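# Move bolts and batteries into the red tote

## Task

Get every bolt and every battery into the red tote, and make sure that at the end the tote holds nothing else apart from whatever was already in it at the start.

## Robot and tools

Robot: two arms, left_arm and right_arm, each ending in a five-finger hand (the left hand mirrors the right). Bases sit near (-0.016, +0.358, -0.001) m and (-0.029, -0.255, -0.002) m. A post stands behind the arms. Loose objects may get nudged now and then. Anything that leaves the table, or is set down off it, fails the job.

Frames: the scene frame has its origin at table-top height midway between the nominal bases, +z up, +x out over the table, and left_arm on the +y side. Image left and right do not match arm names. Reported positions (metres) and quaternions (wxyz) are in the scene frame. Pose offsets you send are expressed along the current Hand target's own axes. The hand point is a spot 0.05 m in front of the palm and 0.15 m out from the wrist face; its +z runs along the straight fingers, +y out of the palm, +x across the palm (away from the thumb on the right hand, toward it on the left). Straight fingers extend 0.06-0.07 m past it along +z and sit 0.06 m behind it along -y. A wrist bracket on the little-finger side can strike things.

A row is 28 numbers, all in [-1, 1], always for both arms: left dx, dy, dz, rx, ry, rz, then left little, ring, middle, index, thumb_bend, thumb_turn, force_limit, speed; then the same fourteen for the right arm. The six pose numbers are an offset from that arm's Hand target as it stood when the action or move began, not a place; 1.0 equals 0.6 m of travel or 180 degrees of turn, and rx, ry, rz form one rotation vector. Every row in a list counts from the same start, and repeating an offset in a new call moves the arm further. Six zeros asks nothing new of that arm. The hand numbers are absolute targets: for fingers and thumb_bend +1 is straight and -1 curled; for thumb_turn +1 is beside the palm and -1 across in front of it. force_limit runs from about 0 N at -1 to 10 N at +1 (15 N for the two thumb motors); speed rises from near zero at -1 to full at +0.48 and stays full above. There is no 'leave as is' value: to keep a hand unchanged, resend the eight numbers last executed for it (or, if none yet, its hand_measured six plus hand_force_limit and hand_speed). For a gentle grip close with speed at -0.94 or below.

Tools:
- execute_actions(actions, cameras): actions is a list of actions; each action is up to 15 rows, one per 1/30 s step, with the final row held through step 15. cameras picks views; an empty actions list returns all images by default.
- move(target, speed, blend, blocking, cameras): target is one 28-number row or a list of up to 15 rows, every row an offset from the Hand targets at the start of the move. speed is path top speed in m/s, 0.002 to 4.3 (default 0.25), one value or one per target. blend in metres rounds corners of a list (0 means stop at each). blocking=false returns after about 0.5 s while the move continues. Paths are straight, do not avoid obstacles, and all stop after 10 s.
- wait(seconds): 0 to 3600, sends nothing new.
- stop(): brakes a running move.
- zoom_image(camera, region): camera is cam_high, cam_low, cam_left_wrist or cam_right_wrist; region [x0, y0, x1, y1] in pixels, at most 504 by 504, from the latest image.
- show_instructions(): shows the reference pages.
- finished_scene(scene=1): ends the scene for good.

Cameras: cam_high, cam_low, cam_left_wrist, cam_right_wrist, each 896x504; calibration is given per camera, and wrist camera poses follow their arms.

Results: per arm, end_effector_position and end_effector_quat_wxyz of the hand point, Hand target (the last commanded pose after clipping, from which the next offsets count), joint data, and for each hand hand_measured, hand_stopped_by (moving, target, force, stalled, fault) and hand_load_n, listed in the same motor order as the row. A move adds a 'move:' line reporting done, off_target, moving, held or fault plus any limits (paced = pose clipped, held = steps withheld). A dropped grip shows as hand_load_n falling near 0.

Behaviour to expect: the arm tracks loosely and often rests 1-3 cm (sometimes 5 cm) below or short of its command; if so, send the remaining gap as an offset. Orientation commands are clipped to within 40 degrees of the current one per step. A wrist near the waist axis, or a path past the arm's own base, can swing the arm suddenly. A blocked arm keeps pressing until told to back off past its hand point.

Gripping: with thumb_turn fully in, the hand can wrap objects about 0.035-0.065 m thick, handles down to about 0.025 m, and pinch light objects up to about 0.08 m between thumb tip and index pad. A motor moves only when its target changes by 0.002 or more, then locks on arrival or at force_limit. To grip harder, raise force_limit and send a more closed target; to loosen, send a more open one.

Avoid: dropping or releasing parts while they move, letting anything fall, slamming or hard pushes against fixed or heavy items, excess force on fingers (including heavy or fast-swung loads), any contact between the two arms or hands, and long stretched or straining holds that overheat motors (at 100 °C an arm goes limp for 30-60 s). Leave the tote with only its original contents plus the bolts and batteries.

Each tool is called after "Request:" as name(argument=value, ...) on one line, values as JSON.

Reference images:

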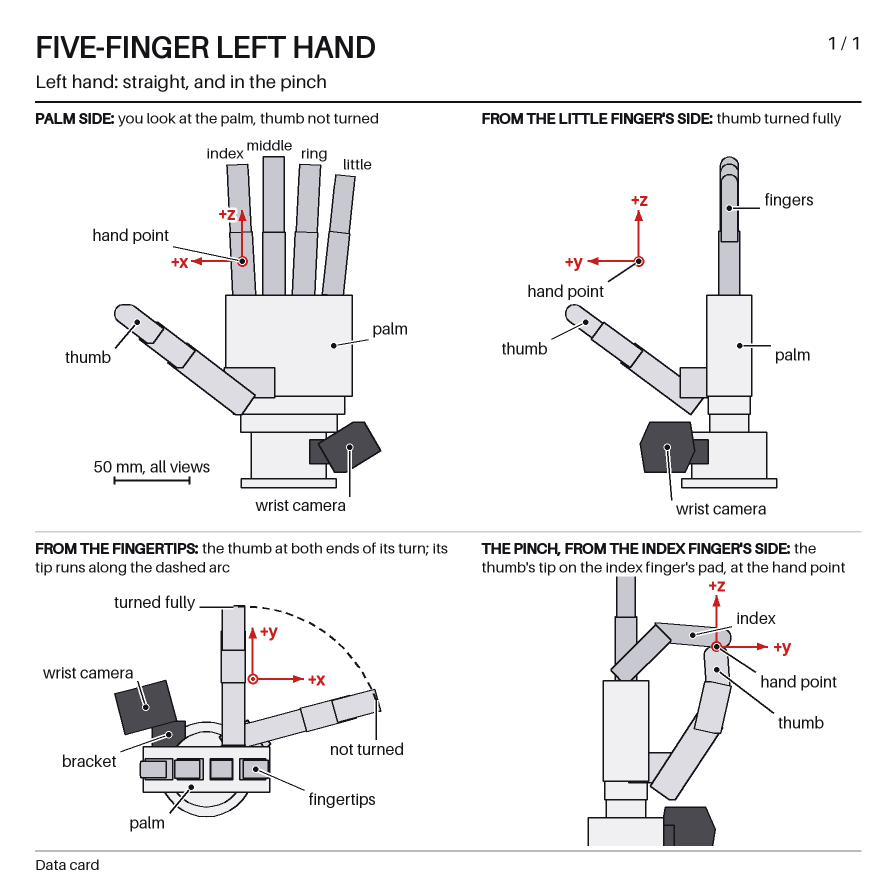

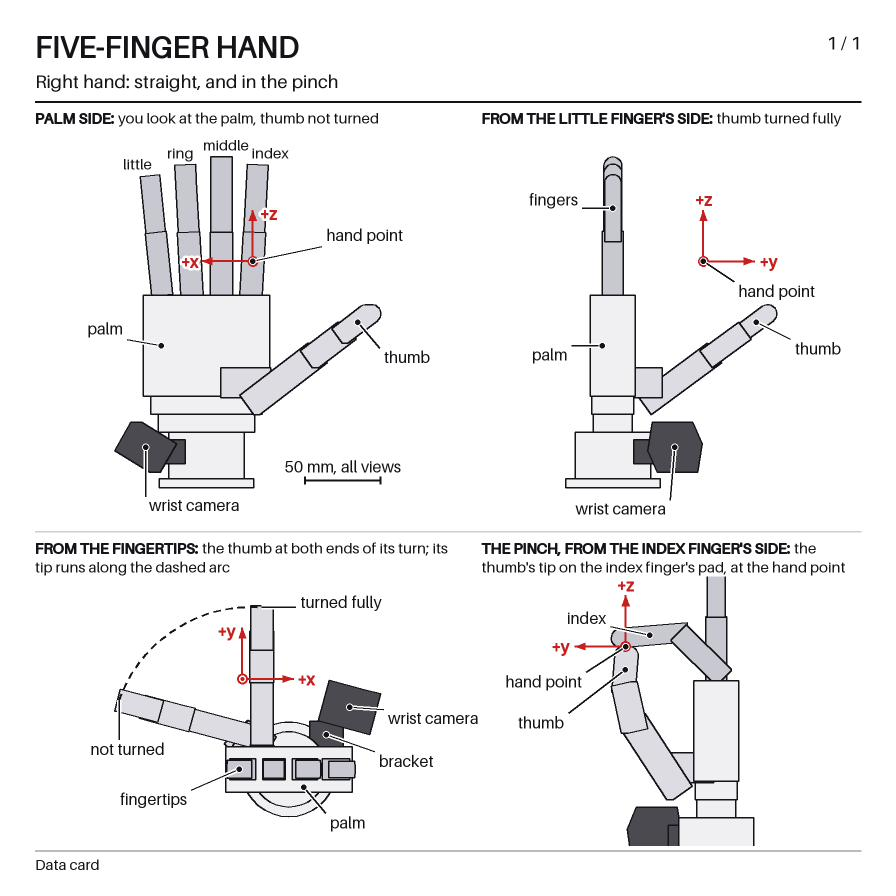

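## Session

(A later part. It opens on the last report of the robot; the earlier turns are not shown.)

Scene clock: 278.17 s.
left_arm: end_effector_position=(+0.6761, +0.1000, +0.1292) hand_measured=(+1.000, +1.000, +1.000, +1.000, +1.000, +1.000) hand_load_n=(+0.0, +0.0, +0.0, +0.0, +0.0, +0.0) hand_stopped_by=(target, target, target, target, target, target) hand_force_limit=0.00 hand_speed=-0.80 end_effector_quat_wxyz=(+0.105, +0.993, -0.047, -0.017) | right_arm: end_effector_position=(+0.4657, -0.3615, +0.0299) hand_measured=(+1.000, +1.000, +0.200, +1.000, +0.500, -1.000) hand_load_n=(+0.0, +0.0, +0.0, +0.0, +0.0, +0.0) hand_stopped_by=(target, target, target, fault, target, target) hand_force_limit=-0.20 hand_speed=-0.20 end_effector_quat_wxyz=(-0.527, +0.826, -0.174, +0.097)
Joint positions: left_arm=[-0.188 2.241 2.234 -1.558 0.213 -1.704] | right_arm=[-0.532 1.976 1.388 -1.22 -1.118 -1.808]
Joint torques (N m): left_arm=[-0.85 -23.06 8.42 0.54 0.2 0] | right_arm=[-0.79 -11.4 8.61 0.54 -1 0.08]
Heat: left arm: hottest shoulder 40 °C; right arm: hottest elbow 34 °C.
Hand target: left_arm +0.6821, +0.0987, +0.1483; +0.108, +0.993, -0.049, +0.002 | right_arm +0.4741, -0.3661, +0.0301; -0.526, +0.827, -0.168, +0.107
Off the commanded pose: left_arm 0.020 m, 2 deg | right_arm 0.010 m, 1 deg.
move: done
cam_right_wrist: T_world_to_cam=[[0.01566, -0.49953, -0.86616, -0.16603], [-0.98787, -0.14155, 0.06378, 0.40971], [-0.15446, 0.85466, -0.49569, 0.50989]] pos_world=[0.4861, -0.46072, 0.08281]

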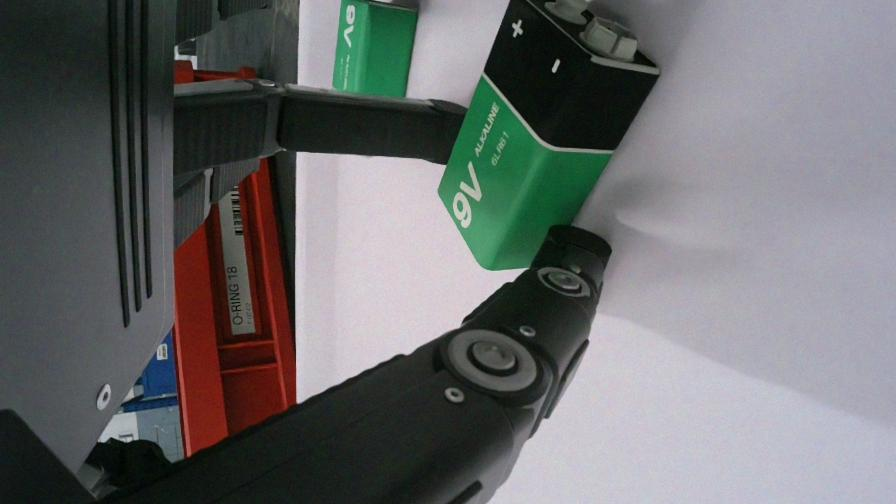

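Request:
move(target=[0,0,0,0,0,0,1,1,1,1,1,1,0,-0.8,0.0105,0.0087,0.0048,0,0,0,1,1,0.2,0.3,0.5,-1,-0.2,-0.2], speed=0.05, cameras=["cam_right_wrist"])

Scene clock: 283.27 s.
left_arm: end_effector_position=(+0.6761, +0.1000, +0.1292) hand_measured=(+1.000, +1.000, +1.000, +1.000, +1.000, +1.000) hand_load_n=(+0.0, +0.0, +0.0, +0.0, +0.0, +0.0) hand_stopped_by=(target, target, target, target, target, target) hand_force_limit=0.00 hand_speed=-0.80 end_effector_quat_wxyz=(+0.105, +0.993, -0.047, -0.017) | right_arm: end_effector_position=(+0.4667, -0.3620, +0.0279) hand_measured=(+1.000, +1.000, +0.200, +1.000, +0.500, -1.000) hand_load_n=(+0.0, +0.0, +0.0, +0.0, +0.0, +0.5) hand_stopped_by=(target, target, target, fault, target, target) hand_force_limit=-0.20 hand_speed=-0.20 end_effector_quat_wxyz=(-0.528, +0.826, -0.173, +0.099)
Joint positions: left_arm=[-0.188 2.241 2.234 -1.558 0.213 -1.704] | right_arm=[-0.533 1.98 1.388 -1.213 -1.121 -1.808]
Joint torques (N m): left_arm=[-0.85 -23.06 8.4 0.54 0.2 0] | right_arm=[-0.67 -10.64 10.03 0.51 -0.91 0.14]
Heat: left arm: hottest shoulder 40 °C; right arm: hottest elbow 34 °C.
Hand target: left_arm +0.6821, +0.0987, +0.1483; +0.108, +0.993, -0.049, +0.002 | right_arm +0.4800, -0.3681, +0.0242; -0.526, +0.826, -0.168, +0.107
Off the commanded pose: left_arm 0.020 m, 2 deg | right_arm 0.015 m, 1 deg.
move: off_target (right_arm)
cam_right_wrist: T_world_to_cam=[[0.01811, -0.49872, -0.86657, -0.16886], [-0.9883, -0.14022, 0.06005, 0.41167], [-0.15146, 0.85535, -0.49543, 0.50837]] pos_world=[0.48691, -0.46132, 0.08081]

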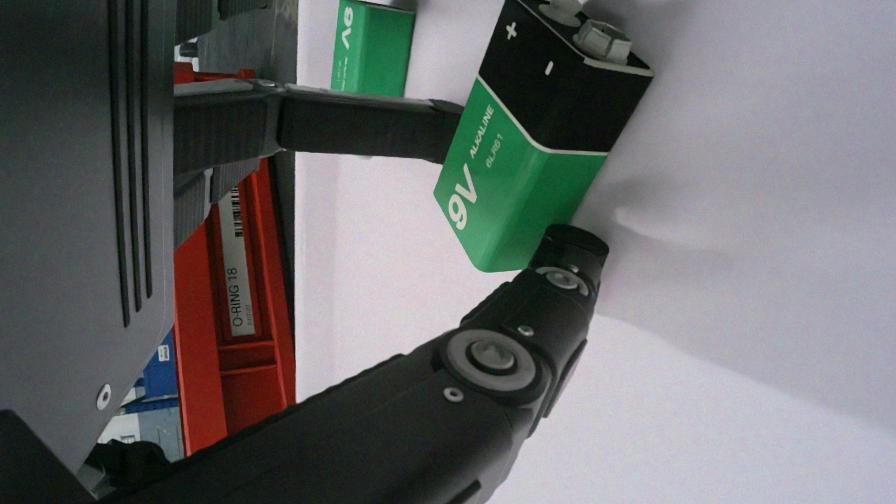

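Request:
zoom_image(camera="cam_right_wrist", region=[400, 80, 720, 320])

Scaled by 1.575.

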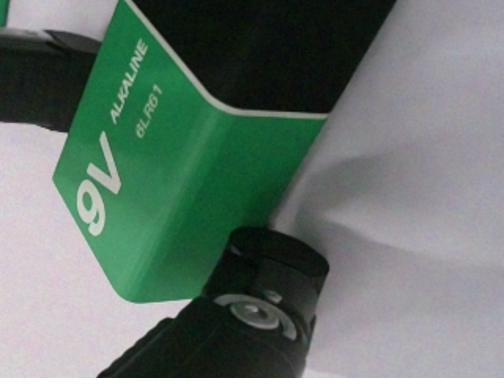

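Request:
move(target=[0,0,0,0,0,0,1,1,1,1,1,1,0,-0.8,0,-0.0091,-0.0042,0,0,0,1,1,0.2,0.3,0.3,-1,-0.3,-0.9], speed=0.05, cameras=["cam_right_wrist"])

Scene clock: 298.73 s.
left_arm: end_effector_position=(+0.6761, +0.1000, +0.1292) hand_measured=(+1.000, +1.000, +1.000, +1.000, +1.000, +1.000) hand_load_n=(+0.0, +0.0, +0.0, +0.5, +0.0, +0.0) hand_stopped_by=(target, target, target, target, target, target) hand_force_limit=0.00 hand_speed=-0.80 end_effector_quat_wxyz=(+0.105, +0.993, -0.047, -0.017) | right_arm: end_effector_position=(+0.4668, -0.3621, +0.0270) hand_measured=(+1.000, +1.000, +0.200, +1.000, +0.300, -1.000) hand_load_n=(+0.0, +0.0, -0.5, +0.0, +0.0, +0.0) hand_stopped_by=(target, target, target, fault, target, target) hand_force_limit=-0.30 hand_speed=-0.90 end_effector_quat_wxyz=(-0.528, +0.825, -0.174, +0.099)
Joint positions: left_arm=[-0.188 2.241 2.234 -1.558 0.213 -1.704] | right_arm=[-0.533 1.982 1.389 -1.213 -1.121 -1.808]
Joint torques (N m): left_arm=[-0.85 -23.06 8.4 0.54 0.21 0] | right_arm=[-0.67 -11.34 10.39 0.02 -0.92 0.14]
Heat: left arm: hottest shoulder 40 °C; right arm: hottest elbow 35 °C.
Hand target: left_arm +0.6821, +0.0987, +0.1483; +0.108, +0.993, -0.049, +0.002 | right_arm +0.4800, -0.3680, +0.0301; -0.527, +0.826, -0.168, +0.107
Off the commanded pose: left_arm 0.020 m, 2 deg | right_arm 0.015 m, 1 deg.
move: off_target (right_arm)
cam_right_wrist: T_world_to_cam=[[0.01695, -0.49808, -0.86697, -0.16889], [-0.98821, -0.14029, 0.06128, 0.41164], [-0.15215, 0.85571, -0.49459, 0.50841]] pos_world=[0.48701, -0.46142, 0.07981]

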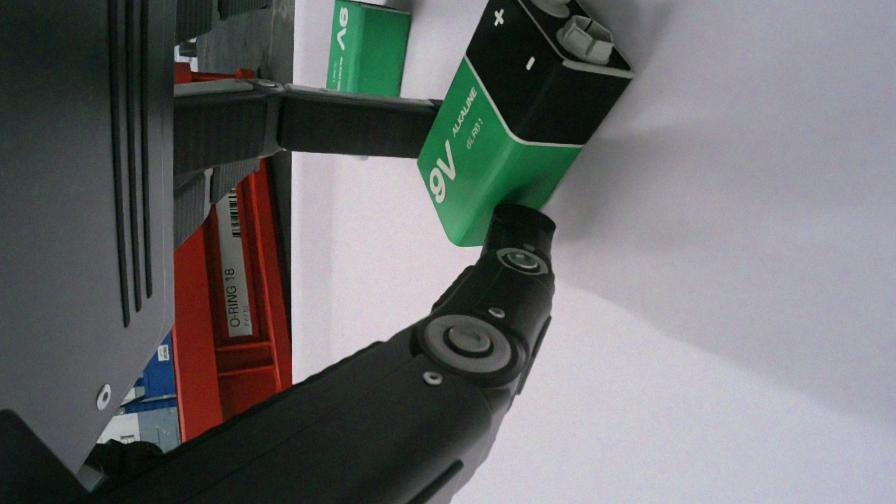

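Request:
move(target=[0,0,0,0,0,0,1,1,1,1,1,1,0,-0.8,0,0,0,0,0,0,1,1,-0.3,0.3,0.3,-1,-0.3,-0.9], speed=0.05, cameras=["cam_right_wrist"])

Scene clock: 301.17 s.
left_arm: end_effector_position=(+0.6761, +0.1000, +0.1292) hand_measured=(+1.000, +1.000, +1.000, +1.000, +1.000, +1.000) hand_load_n=(+0.0, +0.0, +0.0, +0.0, +0.0, +0.0) hand_stopped_by=(target, target, target, target, target, target) hand_force_limit=0.00 hand_speed=-0.80 end_effector_quat_wxyz=(+0.105, +0.993, -0.047, -0.017) | right_arm: end_effector_position=(+0.4672, -0.3617, +0.0275) hand_measured=(+1.000, +1.000, +0.062, +1.000, +0.300, -1.000) hand_load_n=(+0.0, +0.0, +4.5, +0.0, +3.0, +0.0) hand_stopped_by=(target, target, force, fault, target, target) hand_force_limit=-0.30 hand_speed=-0.90 end_effector_quat_wxyz=(-0.529, +0.825, -0.174, +0.099)
Joint positions: left_arm=[-0.188 2.241 2.234 -1.558 0.213 -1.704] | right_arm=[-0.533 1.982 1.389 -1.213 -1.124 -1.808]
Joint torques (N m): left_arm=[-0.85 -23.12 8.4 0.54 0.21 0] | right_arm=[-0.85 -11.28 10.36 0.03 -0.75 0.14]
Heat: left arm: hottest shoulder 40 °C; right arm: hottest elbow 35 °C.
Hand target: left_arm +0.6821, +0.0987, +0.1483; +0.108, +0.993, -0.049, +0.002 | right_arm +0.4800, -0.3680, +0.0302; -0.526, +0.826, -0.168, +0.107
Off the commanded pose: left_arm 0.020 m, 2 deg | right_arm 0.015 m, 1 deg.
move: done
cam_right_wrist: T_world_to_cam=[[0.01791, -0.49558, -0.86838, -0.16781], [-0.98842, -0.13965, 0.05931, 0.41241], [-0.15066, 0.85727, -0.49234, 0.50819]] pos_world=[0.48721, -0.46122, 0.08002]

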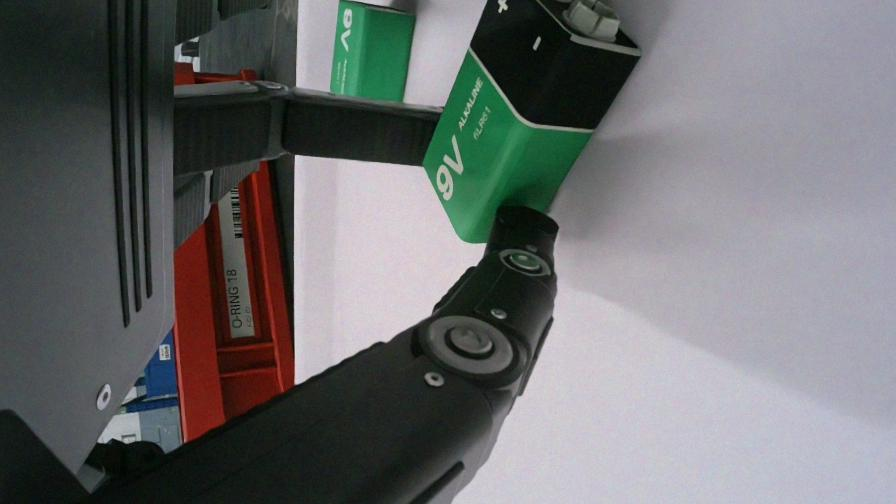

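Request:
move(target=[0,0,0,0,0,0,1,1,1,1,1,1,0,-0.8,-0.005,-0.1208,-0.0564,0,0,0,1,1,-0.3,0.3,0.3,-1,-0.3,-0.9], speed=0.06, cameras=["cam_right_wrist","cam_low","cam_high"])

Scene clock: 305.47 s.
left_arm: end_effector_position=(+0.6761, +0.1000, +0.1292) hand_measured=(+1.000, +1.000, +1.000, +1.000, +1.000, +1.000) hand_load_n=(+0.0, +0.0, +0.0, +0.0, +0.0, +0.0) hand_stopped_by=(target, target, target, target, target, target) hand_force_limit=0.00 hand_speed=-0.80 end_effector_quat_wxyz=(+0.105, +0.993, -0.047, -0.017) | right_arm: end_effector_position=(+0.4641, -0.3600, +0.0869) hand_measured=(+1.000, +1.000, +0.062, +1.000, +0.300, -1.000) hand_load_n=(+0.0, +0.0, +0.0, +0.0, +0.0, +0.0) hand_stopped_by=(target, target, force, fault, target, target) hand_force_limit=-0.30 hand_speed=-0.90 end_effector_quat_wxyz=(-0.533, +0.822, -0.182, +0.086)
Joint positions: left_arm=[-0.188 2.241 2.234 -1.558 0.213 -1.704] | right_arm=[-0.533 1.914 1.453 -1.376 -1.124 -1.808]
Joint torques (N m): left_arm=[-0.91 -23.06 8.39 0.54 0.21 0] | right_arm=[-0.97 -13.8 11.6 -0.42 -0.76 0.12]
Heat: left arm: hottest shoulder 40 °C; right arm: hottest elbow 35 °C.
Hand target: left_arm +0.6821, +0.0987, +0.1483; +0.108, +0.993, -0.049, +0.002 | right_arm +0.4773, -0.3669, +0.1101; -0.526, +0.826, -0.168, +0.107
Off the commanded pose: left_arm 0.020 m, 2 deg | right_arm 0.028 m, 3 deg.
move: off_target (right_arm)
cam_right_wrist: T_world_to_cam=[[-0.0062, -0.48221, -0.87603, -0.09867], [-0.98644, -0.14073, 0.08445, 0.40263], [-0.16401, 0.86468, -0.4748, 0.54285]] pos_world=[0.48559, -0.46031, 0.13731]
Images, in order (width x height): cam_high 896x504, cam_low 896x504, cam_right_wrist 896x504.

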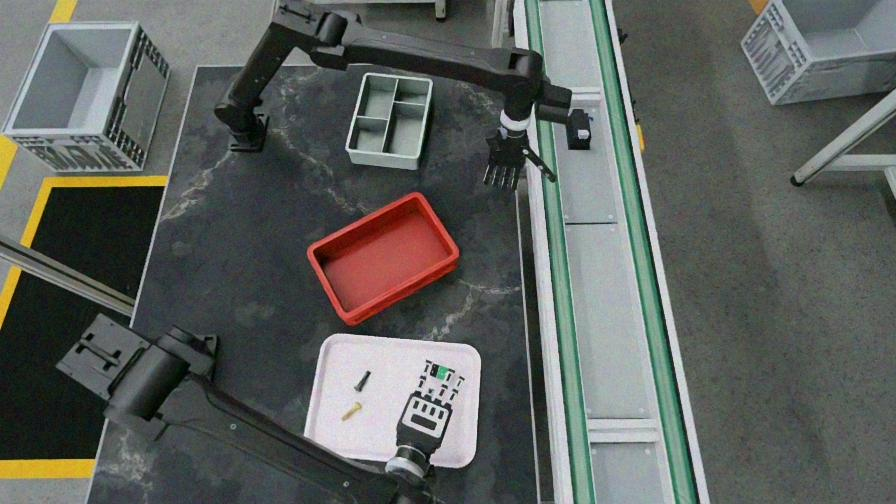

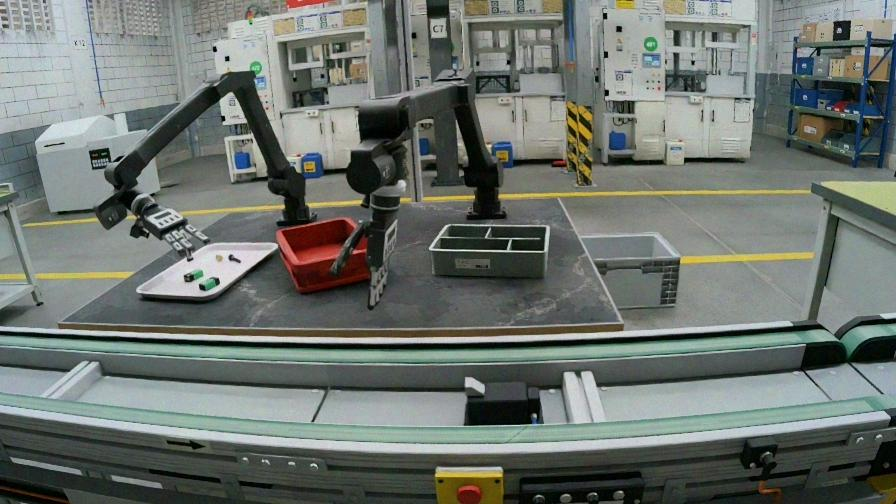

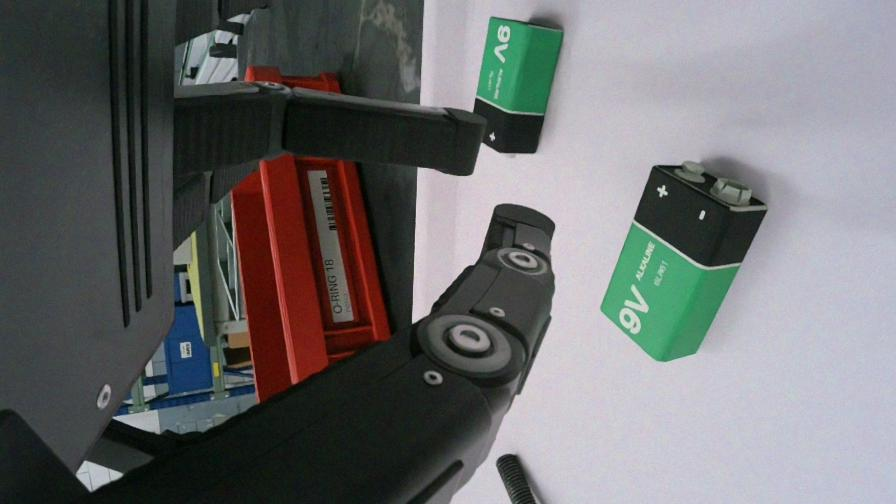

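Request:
move(target=[0,0,0,0,0,0,1,1,1,1,1,1,0,-0.8,-0.0515,0.0973,0.0203,0,-0.0403,-0.0188,1,1,0.24,0.3,0.4,-1,-0.3,-0.5], speed=0.08, cameras=["cam_right_wrist"])

Scene clock: 377.77 s.
left_arm: end_effector_position=(+0.6761, +0.1000, +0.1292) hand_measured=(+1.000, +1.000, +1.000, +1.000, +1.000, +1.000) hand_load_n=(+0.0, +0.0, +0.0, +0.0, +0.0, +0.0) hand_stopped_by=(target, target, target, target, target, target) hand_force_limit=0.00 hand_speed=-0.80 end_effector_quat_wxyz=(+0.105, +0.993, -0.047, -0.017) | right_arm: end_effector_position=(+0.4449, -0.3631, +0.0566) hand_measured=(+1.000, +1.000, +0.240, +1.000, +0.400, -1.000) hand_load_n=(+0.0, +0.0, -0.5, +0.0, +0.0, +0.0) hand_stopped_by=(target, target, target, fault, target, target) hand_force_limit=-0.30 hand_speed=-0.50 end_effector_quat_wxyz=(-0.525, +0.839, -0.124, +0.071)
Joint positions: left_arm=[-0.188 2.241 2.234 -1.558 0.213 -1.704] | right_arm=[-0.539 1.966 1.447 -1.485 -1.066 -2.044]
Joint torques (N m): left_arm=[-0.91 -23.06 8.42 0.54 0.21 0] | right_arm=[-1.44 -11.81 6.78 -0.14 -0.58 -0.08]
Motor temperatures (°C): left_arm=[25 41 36 26 26 26] | right_arm=[29 35 38 26 29 26]
Heat: left arm: hottest shoulder 41 °C; right arm: hottest elbow 38 °C.
Hand target: left_arm +0.6821, +0.0987, +0.1483; +0.108, +0.993, -0.049, +0.002 | right_arm +0.4434, -0.3675, +0.0521; -0.533, +0.836, -0.110, +0.070
Off the commanded pose: left_arm 0.020 m, 2 deg | right_arm 0.006 m, 2 deg.
joint sent to its limit (right arm) — joint 6 (wrist roll), lower limit. The joint targets still meet the commanded pose.
move: done
cam_right_wrist: T_world_to_cam=[[0.07729, -0.50974, -0.85685, -0.17503], [-0.96584, -0.25149, 0.06249, 0.33765], [-0.24734, 0.82275, -0.51177, 0.55195]] pos_world=[0.47617, -0.45842, 0.11139]

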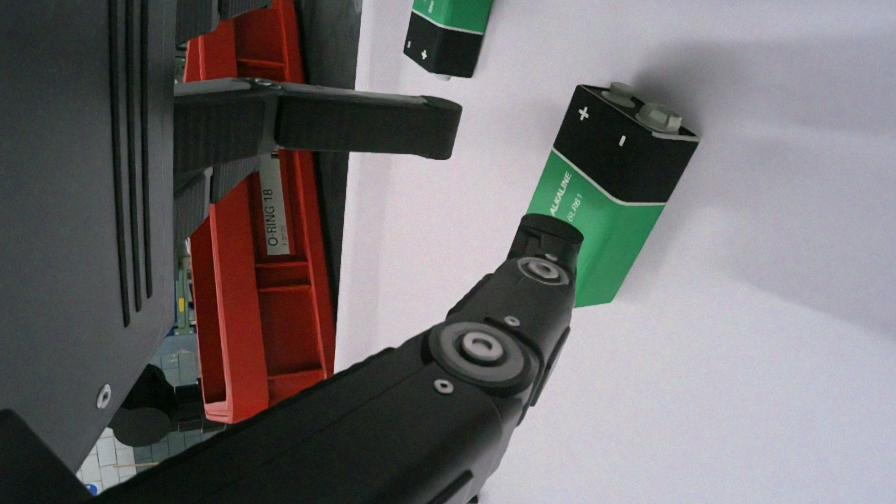

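Request:
move(target=[0,0,0,0,0,0,1,1,1,1,1,1,0,-0.8,-0.0003,0.0392,0.0067,0,0,0,1,1,0.24,0.3,0.4,-1,-0.3,-0.5], speed=0.05, cameras=["cam_right_wrist"])

Scene clock: 389.40 s.
left_arm: end_effector_position=(+0.6761, +0.1000, +0.1292) hand_measured=(+1.000, +1.000, +1.000, +1.000, +1.000, +1.000) hand_load_n=(+0.5, +0.0, +0.0, +0.0, +0.0, +0.0) hand_stopped_by=(target, target, target, target, target, target) hand_force_limit=0.00 hand_speed=-0.80 end_effector_quat_wxyz=(+0.105, +0.993, -0.047, -0.017) | right_arm: end_effector_position=(+0.4417, -0.3684, +0.0343) hand_measured=(+1.000, +1.000, +0.240, +1.000, +0.400, -1.000) hand_load_n=(+0.0, +0.0, +0.0, +0.0, +0.0, +0.0) hand_stopped_by=(target, target, target, fault, target, target) hand_force_limit=-0.30 hand_speed=-0.50 end_effector_quat_wxyz=(-0.523, +0.840, -0.130, +0.069)
Joint positions: left_arm=[-0.188 2.241 2.234 -1.558 0.213 -1.704] | right_arm=[-0.549 1.996 1.43 -1.445 -1.058 -2.045]
Joint torques (N m): left_arm=[-0.91 -23.06 8.42 0.55 0.21 0] | right_arm=[-1.26 -11.93 6.68 0.14 -0.61 -0.03]
Heat: left arm: hottest shoulder 41 °C; right arm: hottest elbow 36 °C.
Hand target: left_arm +0.6821, +0.0987, +0.1483; +0.108, +0.993, -0.049, +0.002 | right_arm +0.4418, -0.3735, +0.0291; -0.533, +0.836, -0.110, +0.070
Off the commanded pose: left_arm 0.020 m, 2 deg | right_arm 0.007 m, 3 deg.
joint sent to its limit (right arm) — joint 6 (wrist roll), lower limit. The joint targets still meet the commanded pose.
move: off_target (right_arm)
cam_right_wrist: T_world_to_cam=[[0.06558, -0.51241, -0.85623, -0.19249], [-0.96697, -0.24443, 0.07222, 0.33735], [-0.2463, 0.82322, -0.51152, 0.54379]] pos_world=[0.47277, -0.46383, 0.08898]

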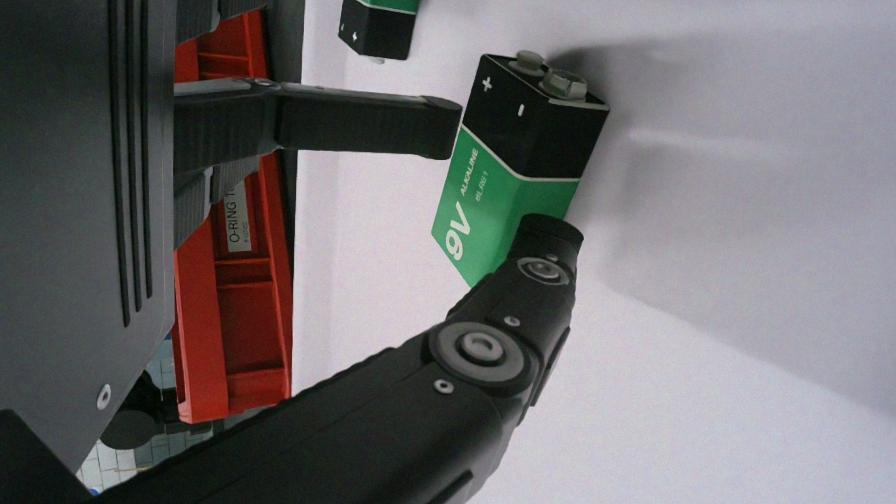

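Request:
move(target=[0,0,0,0,0,0,1,1,1,1,1,1,0,-0.8,0.0008,0.0104,0.0012,0,0,0,1,1,0.24,0.3,0.4,-1,-0.3,-0.5], speed=0.04, cameras=["cam_right_wrist","cam_low"])

Scene clock: 394.83 s.
left_arm: end_effector_position=(+0.6761, +0.1000, +0.1292) hand_measured=(+1.000, +1.000, +1.000, +1.000, +1.000, +1.000) hand_load_n=(+0.0, +0.0, +0.0, +0.0, +0.0, +0.5) hand_stopped_by=(target, target, target, target, target, target) hand_force_limit=0.00 hand_speed=-0.80 end_effector_quat_wxyz=(+0.105, +0.993, -0.047, -0.017) | right_arm: end_effector_position=(+0.4427, -0.3705, +0.0303) hand_measured=(+1.000, +1.000, +0.240, +1.000, +0.400, -1.000) hand_load_n=(+0.0, +0.0, +0.0, +0.0, +0.0, +0.0) hand_stopped_by=(target, target, target, fault, target, target) hand_force_limit=-0.30 hand_speed=-0.50 end_effector_quat_wxyz=(-0.521, +0.840, -0.129, +0.071)
Joint positions: left_arm=[-0.188 2.241 2.234 -1.558 0.213 -1.704] | right_arm=[-0.552 2.002 1.43 -1.434 -1.057 -2.045]
Joint torques (N m): left_arm=[-0.85 -23.06 8.39 0.54 0.21 0] | right_arm=[-1.49 -11.4 6.45 0.13 -0.59 -0.02]
Heat: left arm: hottest shoulder 41 °C; right arm: hottest elbow 36 °C.
Hand target: left_arm +0.6821, +0.0987, +0.1483; +0.108, +0.993, -0.049, +0.002 | right_arm +0.4417, -0.3756, +0.0232; -0.533, +0.836, -0.110, +0.070
Off the commanded pose: left_arm 0.020 m, 2 deg | right_arm 0.009 m, 3 deg.
joint sent to its limit (right arm) — joint 6 (wrist roll), lower limit. The joint targets are off in orientation, not in position.
move: off_target (right_arm)
cam_right_wrist: T_world_to_cam=[[0.06778, -0.51562, -0.85413, -0.19922], [-0.96763, -0.24258, 0.06965, 0.33922], [-0.24311, 0.82176, -0.51537, 0.54188]] pos_world=[0.47347, -0.46573, 0.08548]
Images, in order (width x height): cam_low 896x504, cam_right_wrist 896x504.

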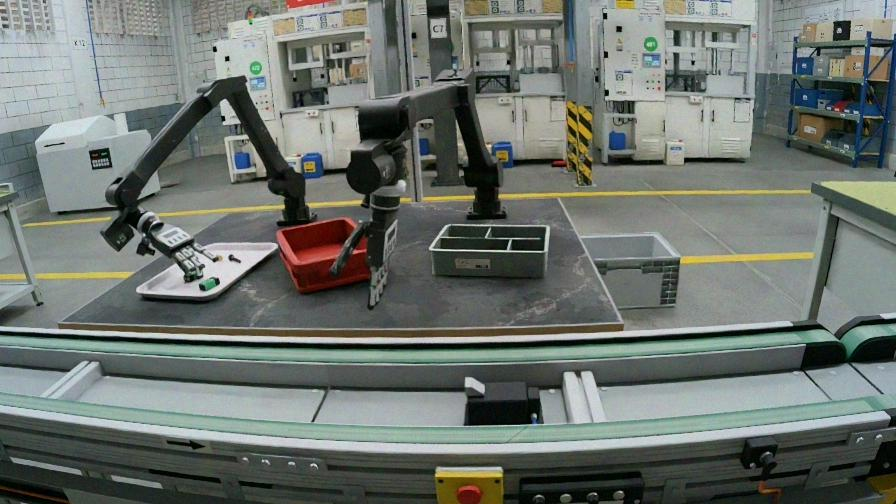

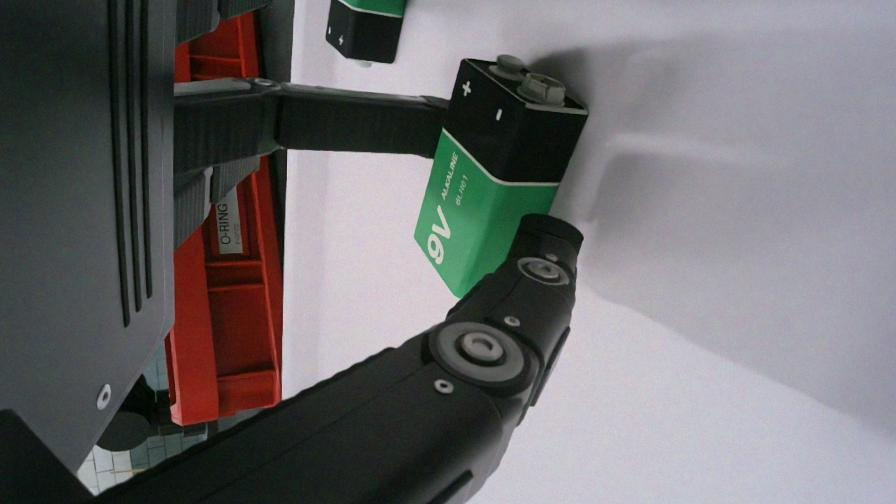

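Request:
move(target=[0,0,0,0,0,0,1,1,1,1,1,1,0,-0.8,0,0.006,0.0028,0,0,0,1,1,0.24,0.3,0.4,-1,-0.3,-0.5], speed=0.04, cameras=["cam_right_wrist"])

Scene clock: 398.27 s.
left_arm: end_effector_position=(+0.6761, +0.1000, +0.1292) hand_measured=(+1.000, +1.000, +1.000, +1.000, +1.000, +1.000) hand_load_n=(+0.0, +0.0, +0.0, +0.0, +0.0, +0.0) hand_stopped_by=(target, target, target, target, target, target) hand_force_limit=0.00 hand_speed=-0.80 end_effector_quat_wxyz=(+0.105, +0.993, -0.047, -0.017) | right_arm: end_effector_position=(+0.4438, -0.3711, +0.0271) hand_measured=(+1.000, +1.000, +0.240, +1.000, +0.400, -1.000) hand_load_n=(+0.0, +0.0, +0.0, +0.0, +0.0, +0.0) hand_stopped_by=(target, target, target, fault, target, target) hand_force_limit=-0.30 hand_speed=-0.50 end_effector_quat_wxyz=(-0.521, +0.841, -0.129, +0.072)
Joint positions: left_arm=[-0.188 2.241 2.234 -1.558 0.213 -1.704] | right_arm=[-0.552 2.008 1.43 -1.426 -1.057 -2.045]
Joint torques (N m): left_arm=[-0.85 -23.06 8.4 0.53 0.21 0] | right_arm=[-1.44 -11.46 6.15 0.29 -0.59 -0.03]
Heat: left arm: hottest shoulder 41 °C; right arm: hottest elbow 36 °C.
Hand target: left_arm +0.6821, +0.0987, +0.1483; +0.108, +0.993, -0.049, +0.002 | right_arm +0.4417, -0.3756, +0.0191; -0.533, +0.836, -0.110, +0.070
Off the commanded pose: left_arm 0.020 m, 2 deg | right_arm 0.009 m, 3 deg.
joint sent to its limit (right arm) — joint 6 (wrist roll), lower limit. The joint targets are off in orientation, not in position.
move: off_target (right_arm)
cam_right_wrist: T_world_to_cam=[[0.07004, -0.51695, -0.85314, -0.20388], [-0.96782, -0.24244, 0.06745, 0.34052], [-0.2417, 0.82097, -0.5173, 0.54009]] pos_world=[0.47438, -0.46623, 0.08248]

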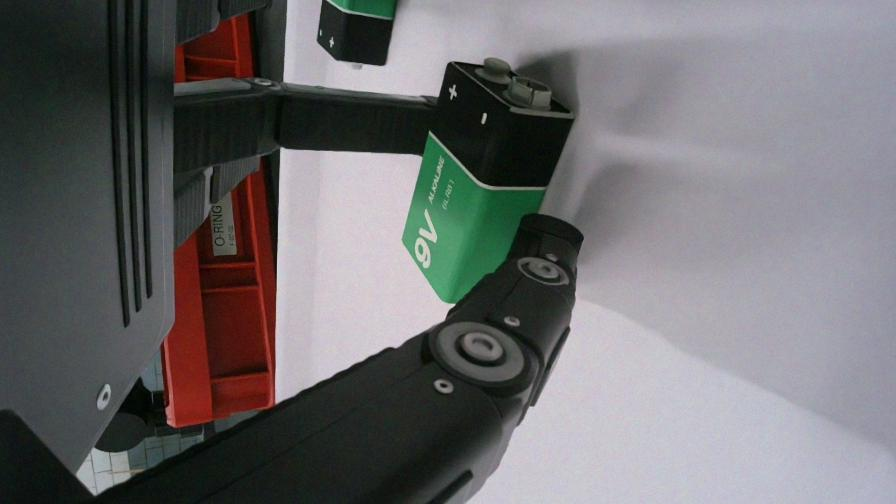

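Request:
move(target=[0,0,0,0,0,0,1,1,1,1,1,1,0,-0.8,0,0,0,0,0,0,1,1,-0.4,0.3,0.3,-1,0.2,-0.9], speed=0.04, cameras=["cam_right_wrist"])

Scene clock: 404.03 s.
left_arm: end_effector_position=(+0.6761, +0.1000, +0.1292) hand_measured=(+1.000, +1.000, +1.000, +1.000, +1.000, +1.000) hand_load_n=(+0.0, +0.0, +0.0, +0.0, +0.0, +0.0) hand_stopped_by=(target, target, target, target, target, target) hand_force_limit=0.00 hand_speed=-0.80 end_effector_quat_wxyz=(+0.105, +0.993, -0.047, -0.017) | right_arm: end_effector_position=(+0.4438, -0.3711, +0.0271) hand_measured=(+1.000, +1.000, +0.038, +1.000, +0.302, -1.000) hand_load_n=(+0.0, +0.0, +7.0, +0.0, +4.0, +0.0) hand_stopped_by=(target, target, force, fault, target, target) hand_force_limit=0.20 hand_speed=-0.90 end_effector_quat_wxyz=(-0.521, +0.841, -0.128, +0.072)
Joint positions: left_arm=[-0.188 2.241 2.234 -1.558 0.213 -1.704] | right_arm=[-0.552 2.008 1.43 -1.426 -1.057 -2.045]
Joint torques (N m): left_arm=[-0.91 -23.06 8.4 0.53 0.21 0] | right_arm=[-1.14 -11.58 6.17 0.1 -0.61 -0.02]
Heat: left arm: hottest shoulder 41 °C; right arm: hottest elbow 35 °C.
Hand target: left_arm +0.6821, +0.0987, +0.1483; +0.108, +0.993, -0.049, +0.002 | right_arm +0.4417, -0.3756, +0.0192; -0.533, +0.836, -0.110, +0.070
Off the commanded pose: left_arm 0.020 m, 2 deg | right_arm 0.009 m, 3 deg.
joint sent to its limit (right arm) — joint 6 (wrist roll), lower limit. The joint targets are off in orientation, not in position.
move: done
cam_right_wrist: T_world_to_cam=[[0.07039, -0.51707, -0.85305, -0.20402], [-0.9678, -0.2426, 0.0672, 0.34044], [-0.24169, 0.82085, -0.51749, 0.54009]] pos_world=[0.47438, -0.46623, 0.08258]

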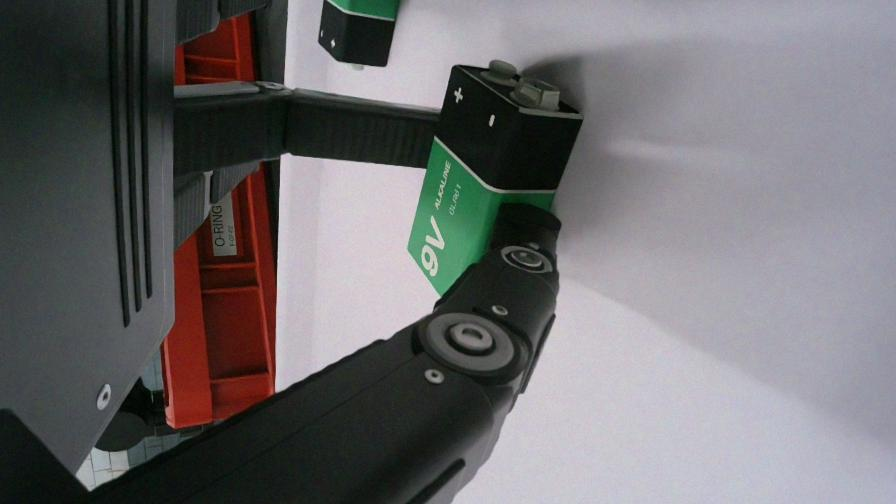

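Request:
move(target=[0,0,0,0,0,0,1,1,1,1,1,1,0,-0.8,0.0015,-0.071,-0.025,0,0,0,1,1,-0.4,0.3,0.3,-1,0.2,-0.9], speed=0.04, cameras=["cam_right_wrist"])

Scene clock: 407.97 s.
left_arm: end_effector_position=(+0.6761, +0.1000, +0.1292) hand_measured=(+1.000, +1.000, +1.000, +1.000, +1.000, +1.000) hand_load_n=(+0.0, +0.0, +0.0, +0.0, +0.0, +0.0) hand_stopped_by=(target, target, target, target, target, target) hand_force_limit=0.00 hand_speed=-0.80 end_effector_quat_wxyz=(+0.105, +0.993, -0.047, -0.017) | right_arm: end_effector_position=(+0.4333, -0.3652, +0.0443) hand_measured=(+1.000, +1.000, +0.038, +1.000, +0.302, -1.000) hand_load_n=(+0.0, +0.0, +6.5, +0.0, +4.5, +0.0) hand_stopped_by=(target, target, force, fault, target, target) hand_force_limit=0.20 hand_speed=-0.90 end_effector_quat_wxyz=(-0.528, +0.836, -0.140, +0.054)
Joint positions: left_arm=[-0.188 2.241 2.234 -1.558 0.213 -1.704] | right_arm=[-0.552 1.984 1.43 -1.496 -1.057 -2.046]
Joint torques (N m): left_arm=[-0.91 -23.12 8.4 0.54 0.2 0.01] | right_arm=[-0.67 -14.27 9.39 -1.02 -0.77 -0.01]
Heat: left arm: hottest shoulder 41 °C; right arm: hottest elbow 35 °C.
Hand target: left_arm +0.6821, +0.0987, +0.1483; +0.108, +0.993, -0.049, +0.002 | right_arm +0.4437, -0.3715, +0.0642; -0.533, +0.836, -0.110, +0.070
Off the commanded pose: left_arm 0.020 m, 2 deg | right_arm 0.023 m, 4 deg.
joint sent to its limit (right arm) — joint 6 (wrist roll), lower limit. The joint targets still meet the commanded pose.
move: off_target (right_arm)
cam_right_wrist: T_world_to_cam=[[0.03628, -0.49716, -0.8669, -0.16295], [-0.9645, -0.24448, 0.09984, 0.32694], [-0.26157, 0.8325, -0.48838, 0.55319]] pos_world=[0.46594, -0.46161, 0.09627]

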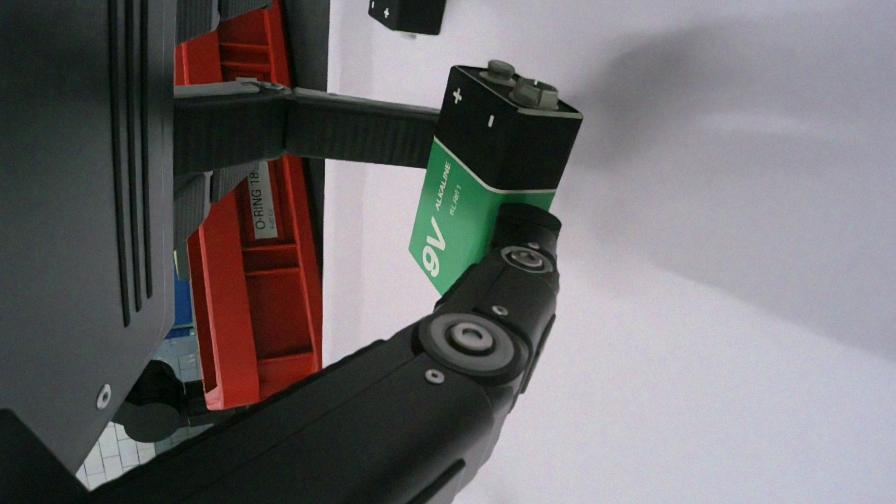

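Request:
move(target=[[0,0,0,0,0,0,1,1,1,1,1,1,0,-0.8,0,-0.1753,-0.0816,0,0,0,1,1,-0.4,0.3,0.3,-1,0.2,-0.9],[0,0,0,0,0,0,1,1,1,1,1,1,0,-0.8,-0.2935,-0.4538,0.4382,-0.0534,0.1976,0.1139,1,1,-0.4,0.3,0.3,-1,0.2,-0.9]], speed=0.15, blend=0.03, cameras=["all"])

Scene clock: 434.60 s.
left_arm: end_effector_position=(+0.6761, +0.1000, +0.1292) hand_measured=(+1.000, +1.000, +1.000, +1.000, +1.000, +1.000) hand_load_n=(+0.0, +0.0, +0.0, +0.0, +0.0, +0.0) hand_stopped_by=(target, target, target, target, target, target) hand_force_limit=0.00 hand_speed=-0.80 end_effector_quat_wxyz=(+0.105, +0.993, -0.047, -0.017) | right_arm: end_effector_position=(+0.3523, +0.0078, +0.1811) hand_measured=(+1.000, +1.000, +0.038, +1.000, +0.302, -1.000) hand_load_n=(+0.0, +0.0, +6.5, +0.0, +5.0, +0.0) hand_stopped_by=(target, target, force, fault, target, target) hand_force_limit=0.20 hand_speed=-0.90 end_effector_quat_wxyz=(-0.389, +0.796, -0.415, +0.207)
Joint positions: left_arm=[-0.188 2.241 2.234 -1.558 0.213 -1.704] | right_arm=[0.489 1.133 0.848 -0.375 -0.064 -0.059]
Joint torques (N m): left_arm=[-0.91 -23.06 8.4 0.54 0.2 0] | right_arm=[-0.67 -4.37 12.83 2.66 0.04 0.27]
Heat: left arm: hottest shoulder 41 °C; right arm: hottest elbow 36 °C.
Hand target: left_arm +0.6821, +0.0987, +0.1483; +0.108, +0.993, -0.049, +0.002 | right_arm +0.3650, +0.0155, +0.1996; -0.407, +0.783, -0.416, +0.217
Off the commanded pose: left_arm 0.020 m, 2 deg | right_arm 0.024 m, 3 deg.
move: off_target (right_arm)
cam_right_wrist: T_world_to_cam=[[-0.38512, -0.55022, -0.74091, 0.27007], [-0.89322, 0.42409, 0.14935, 0.28709], [0.23204, 0.71931, -0.65479, 0.14538]] pos_world=[0.32671, -0.07773, 0.25242]

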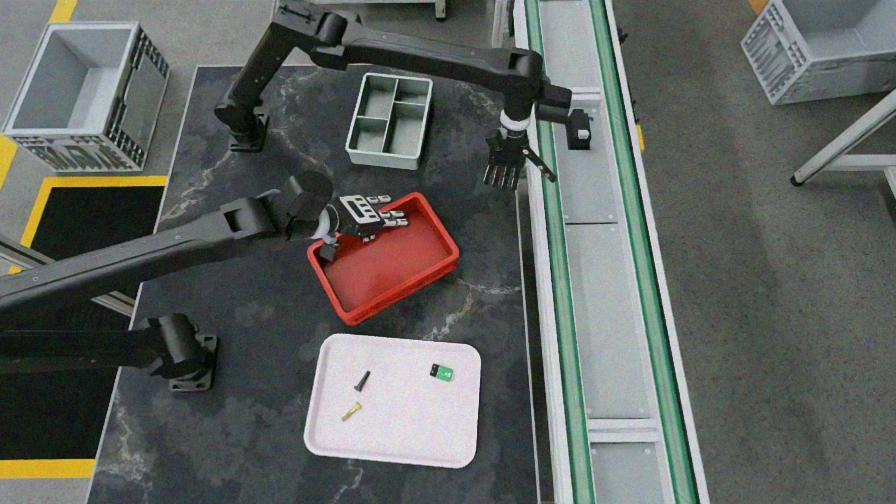

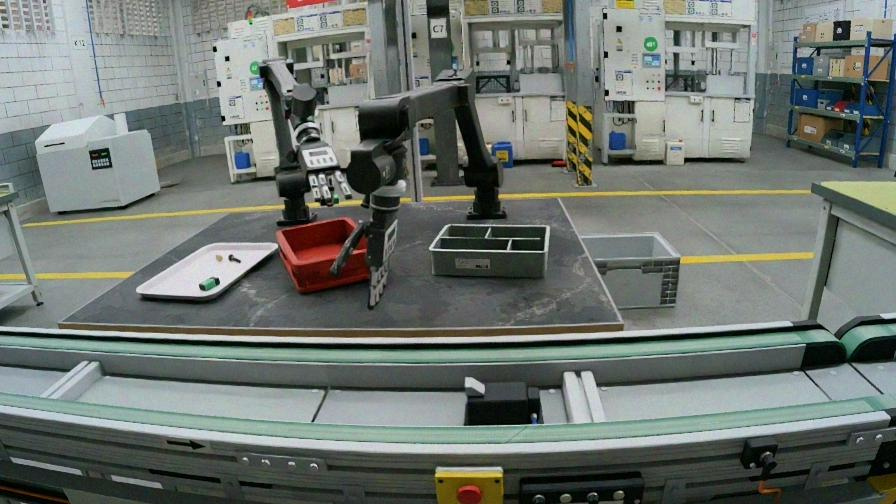

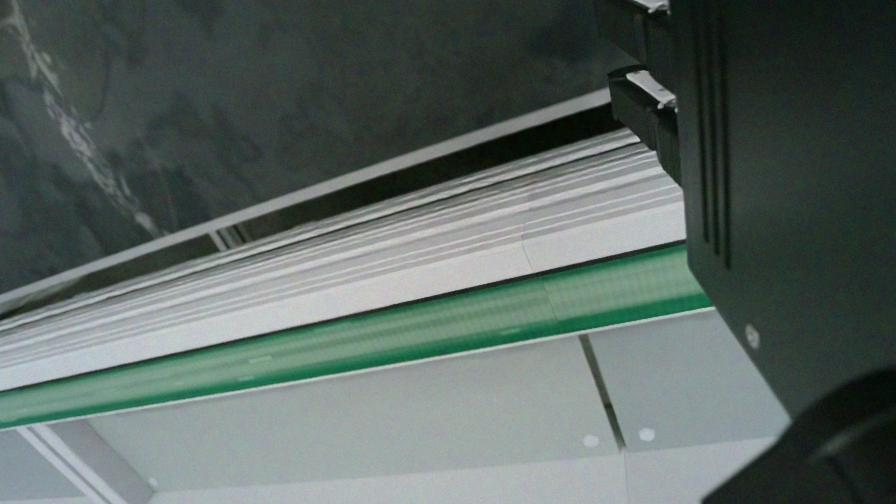

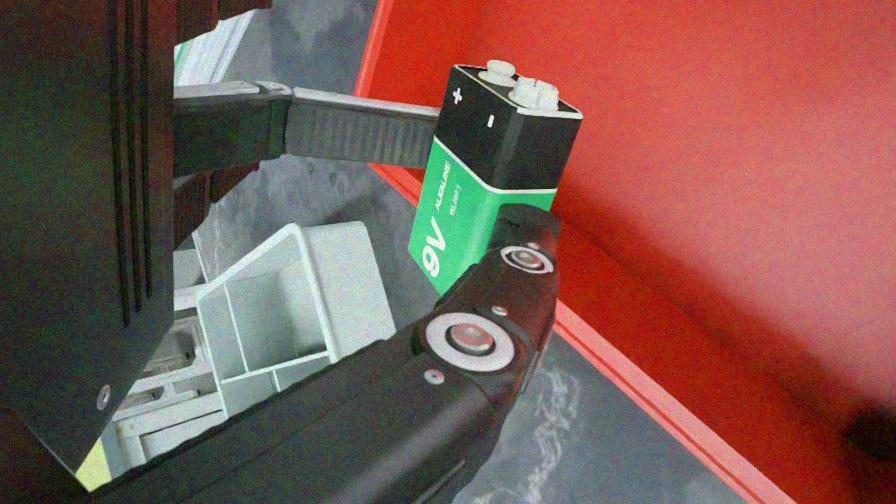

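Request:
zoom_image(camera="cam_high", region=[290, 170, 470, 330])

Request:
zoom_image(camera="cam_low", region=[260, 120, 420, 300])

Scaled by 2.800.

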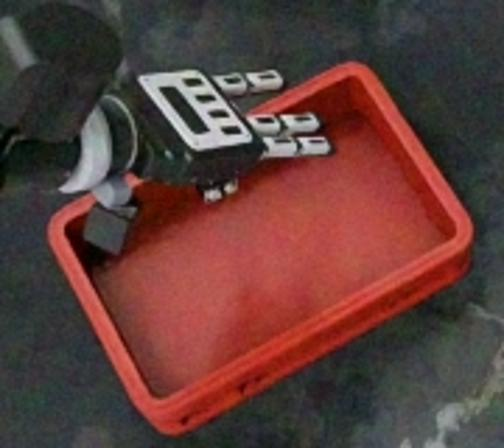

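Scaled by 2.800.

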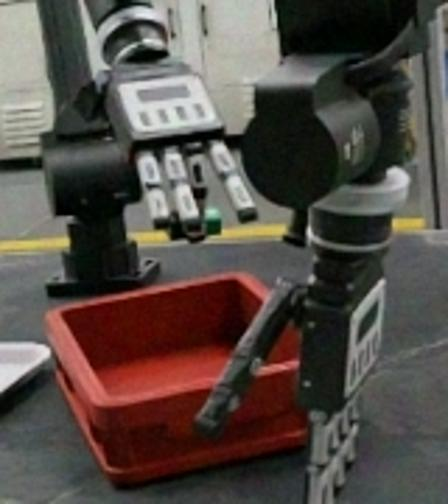

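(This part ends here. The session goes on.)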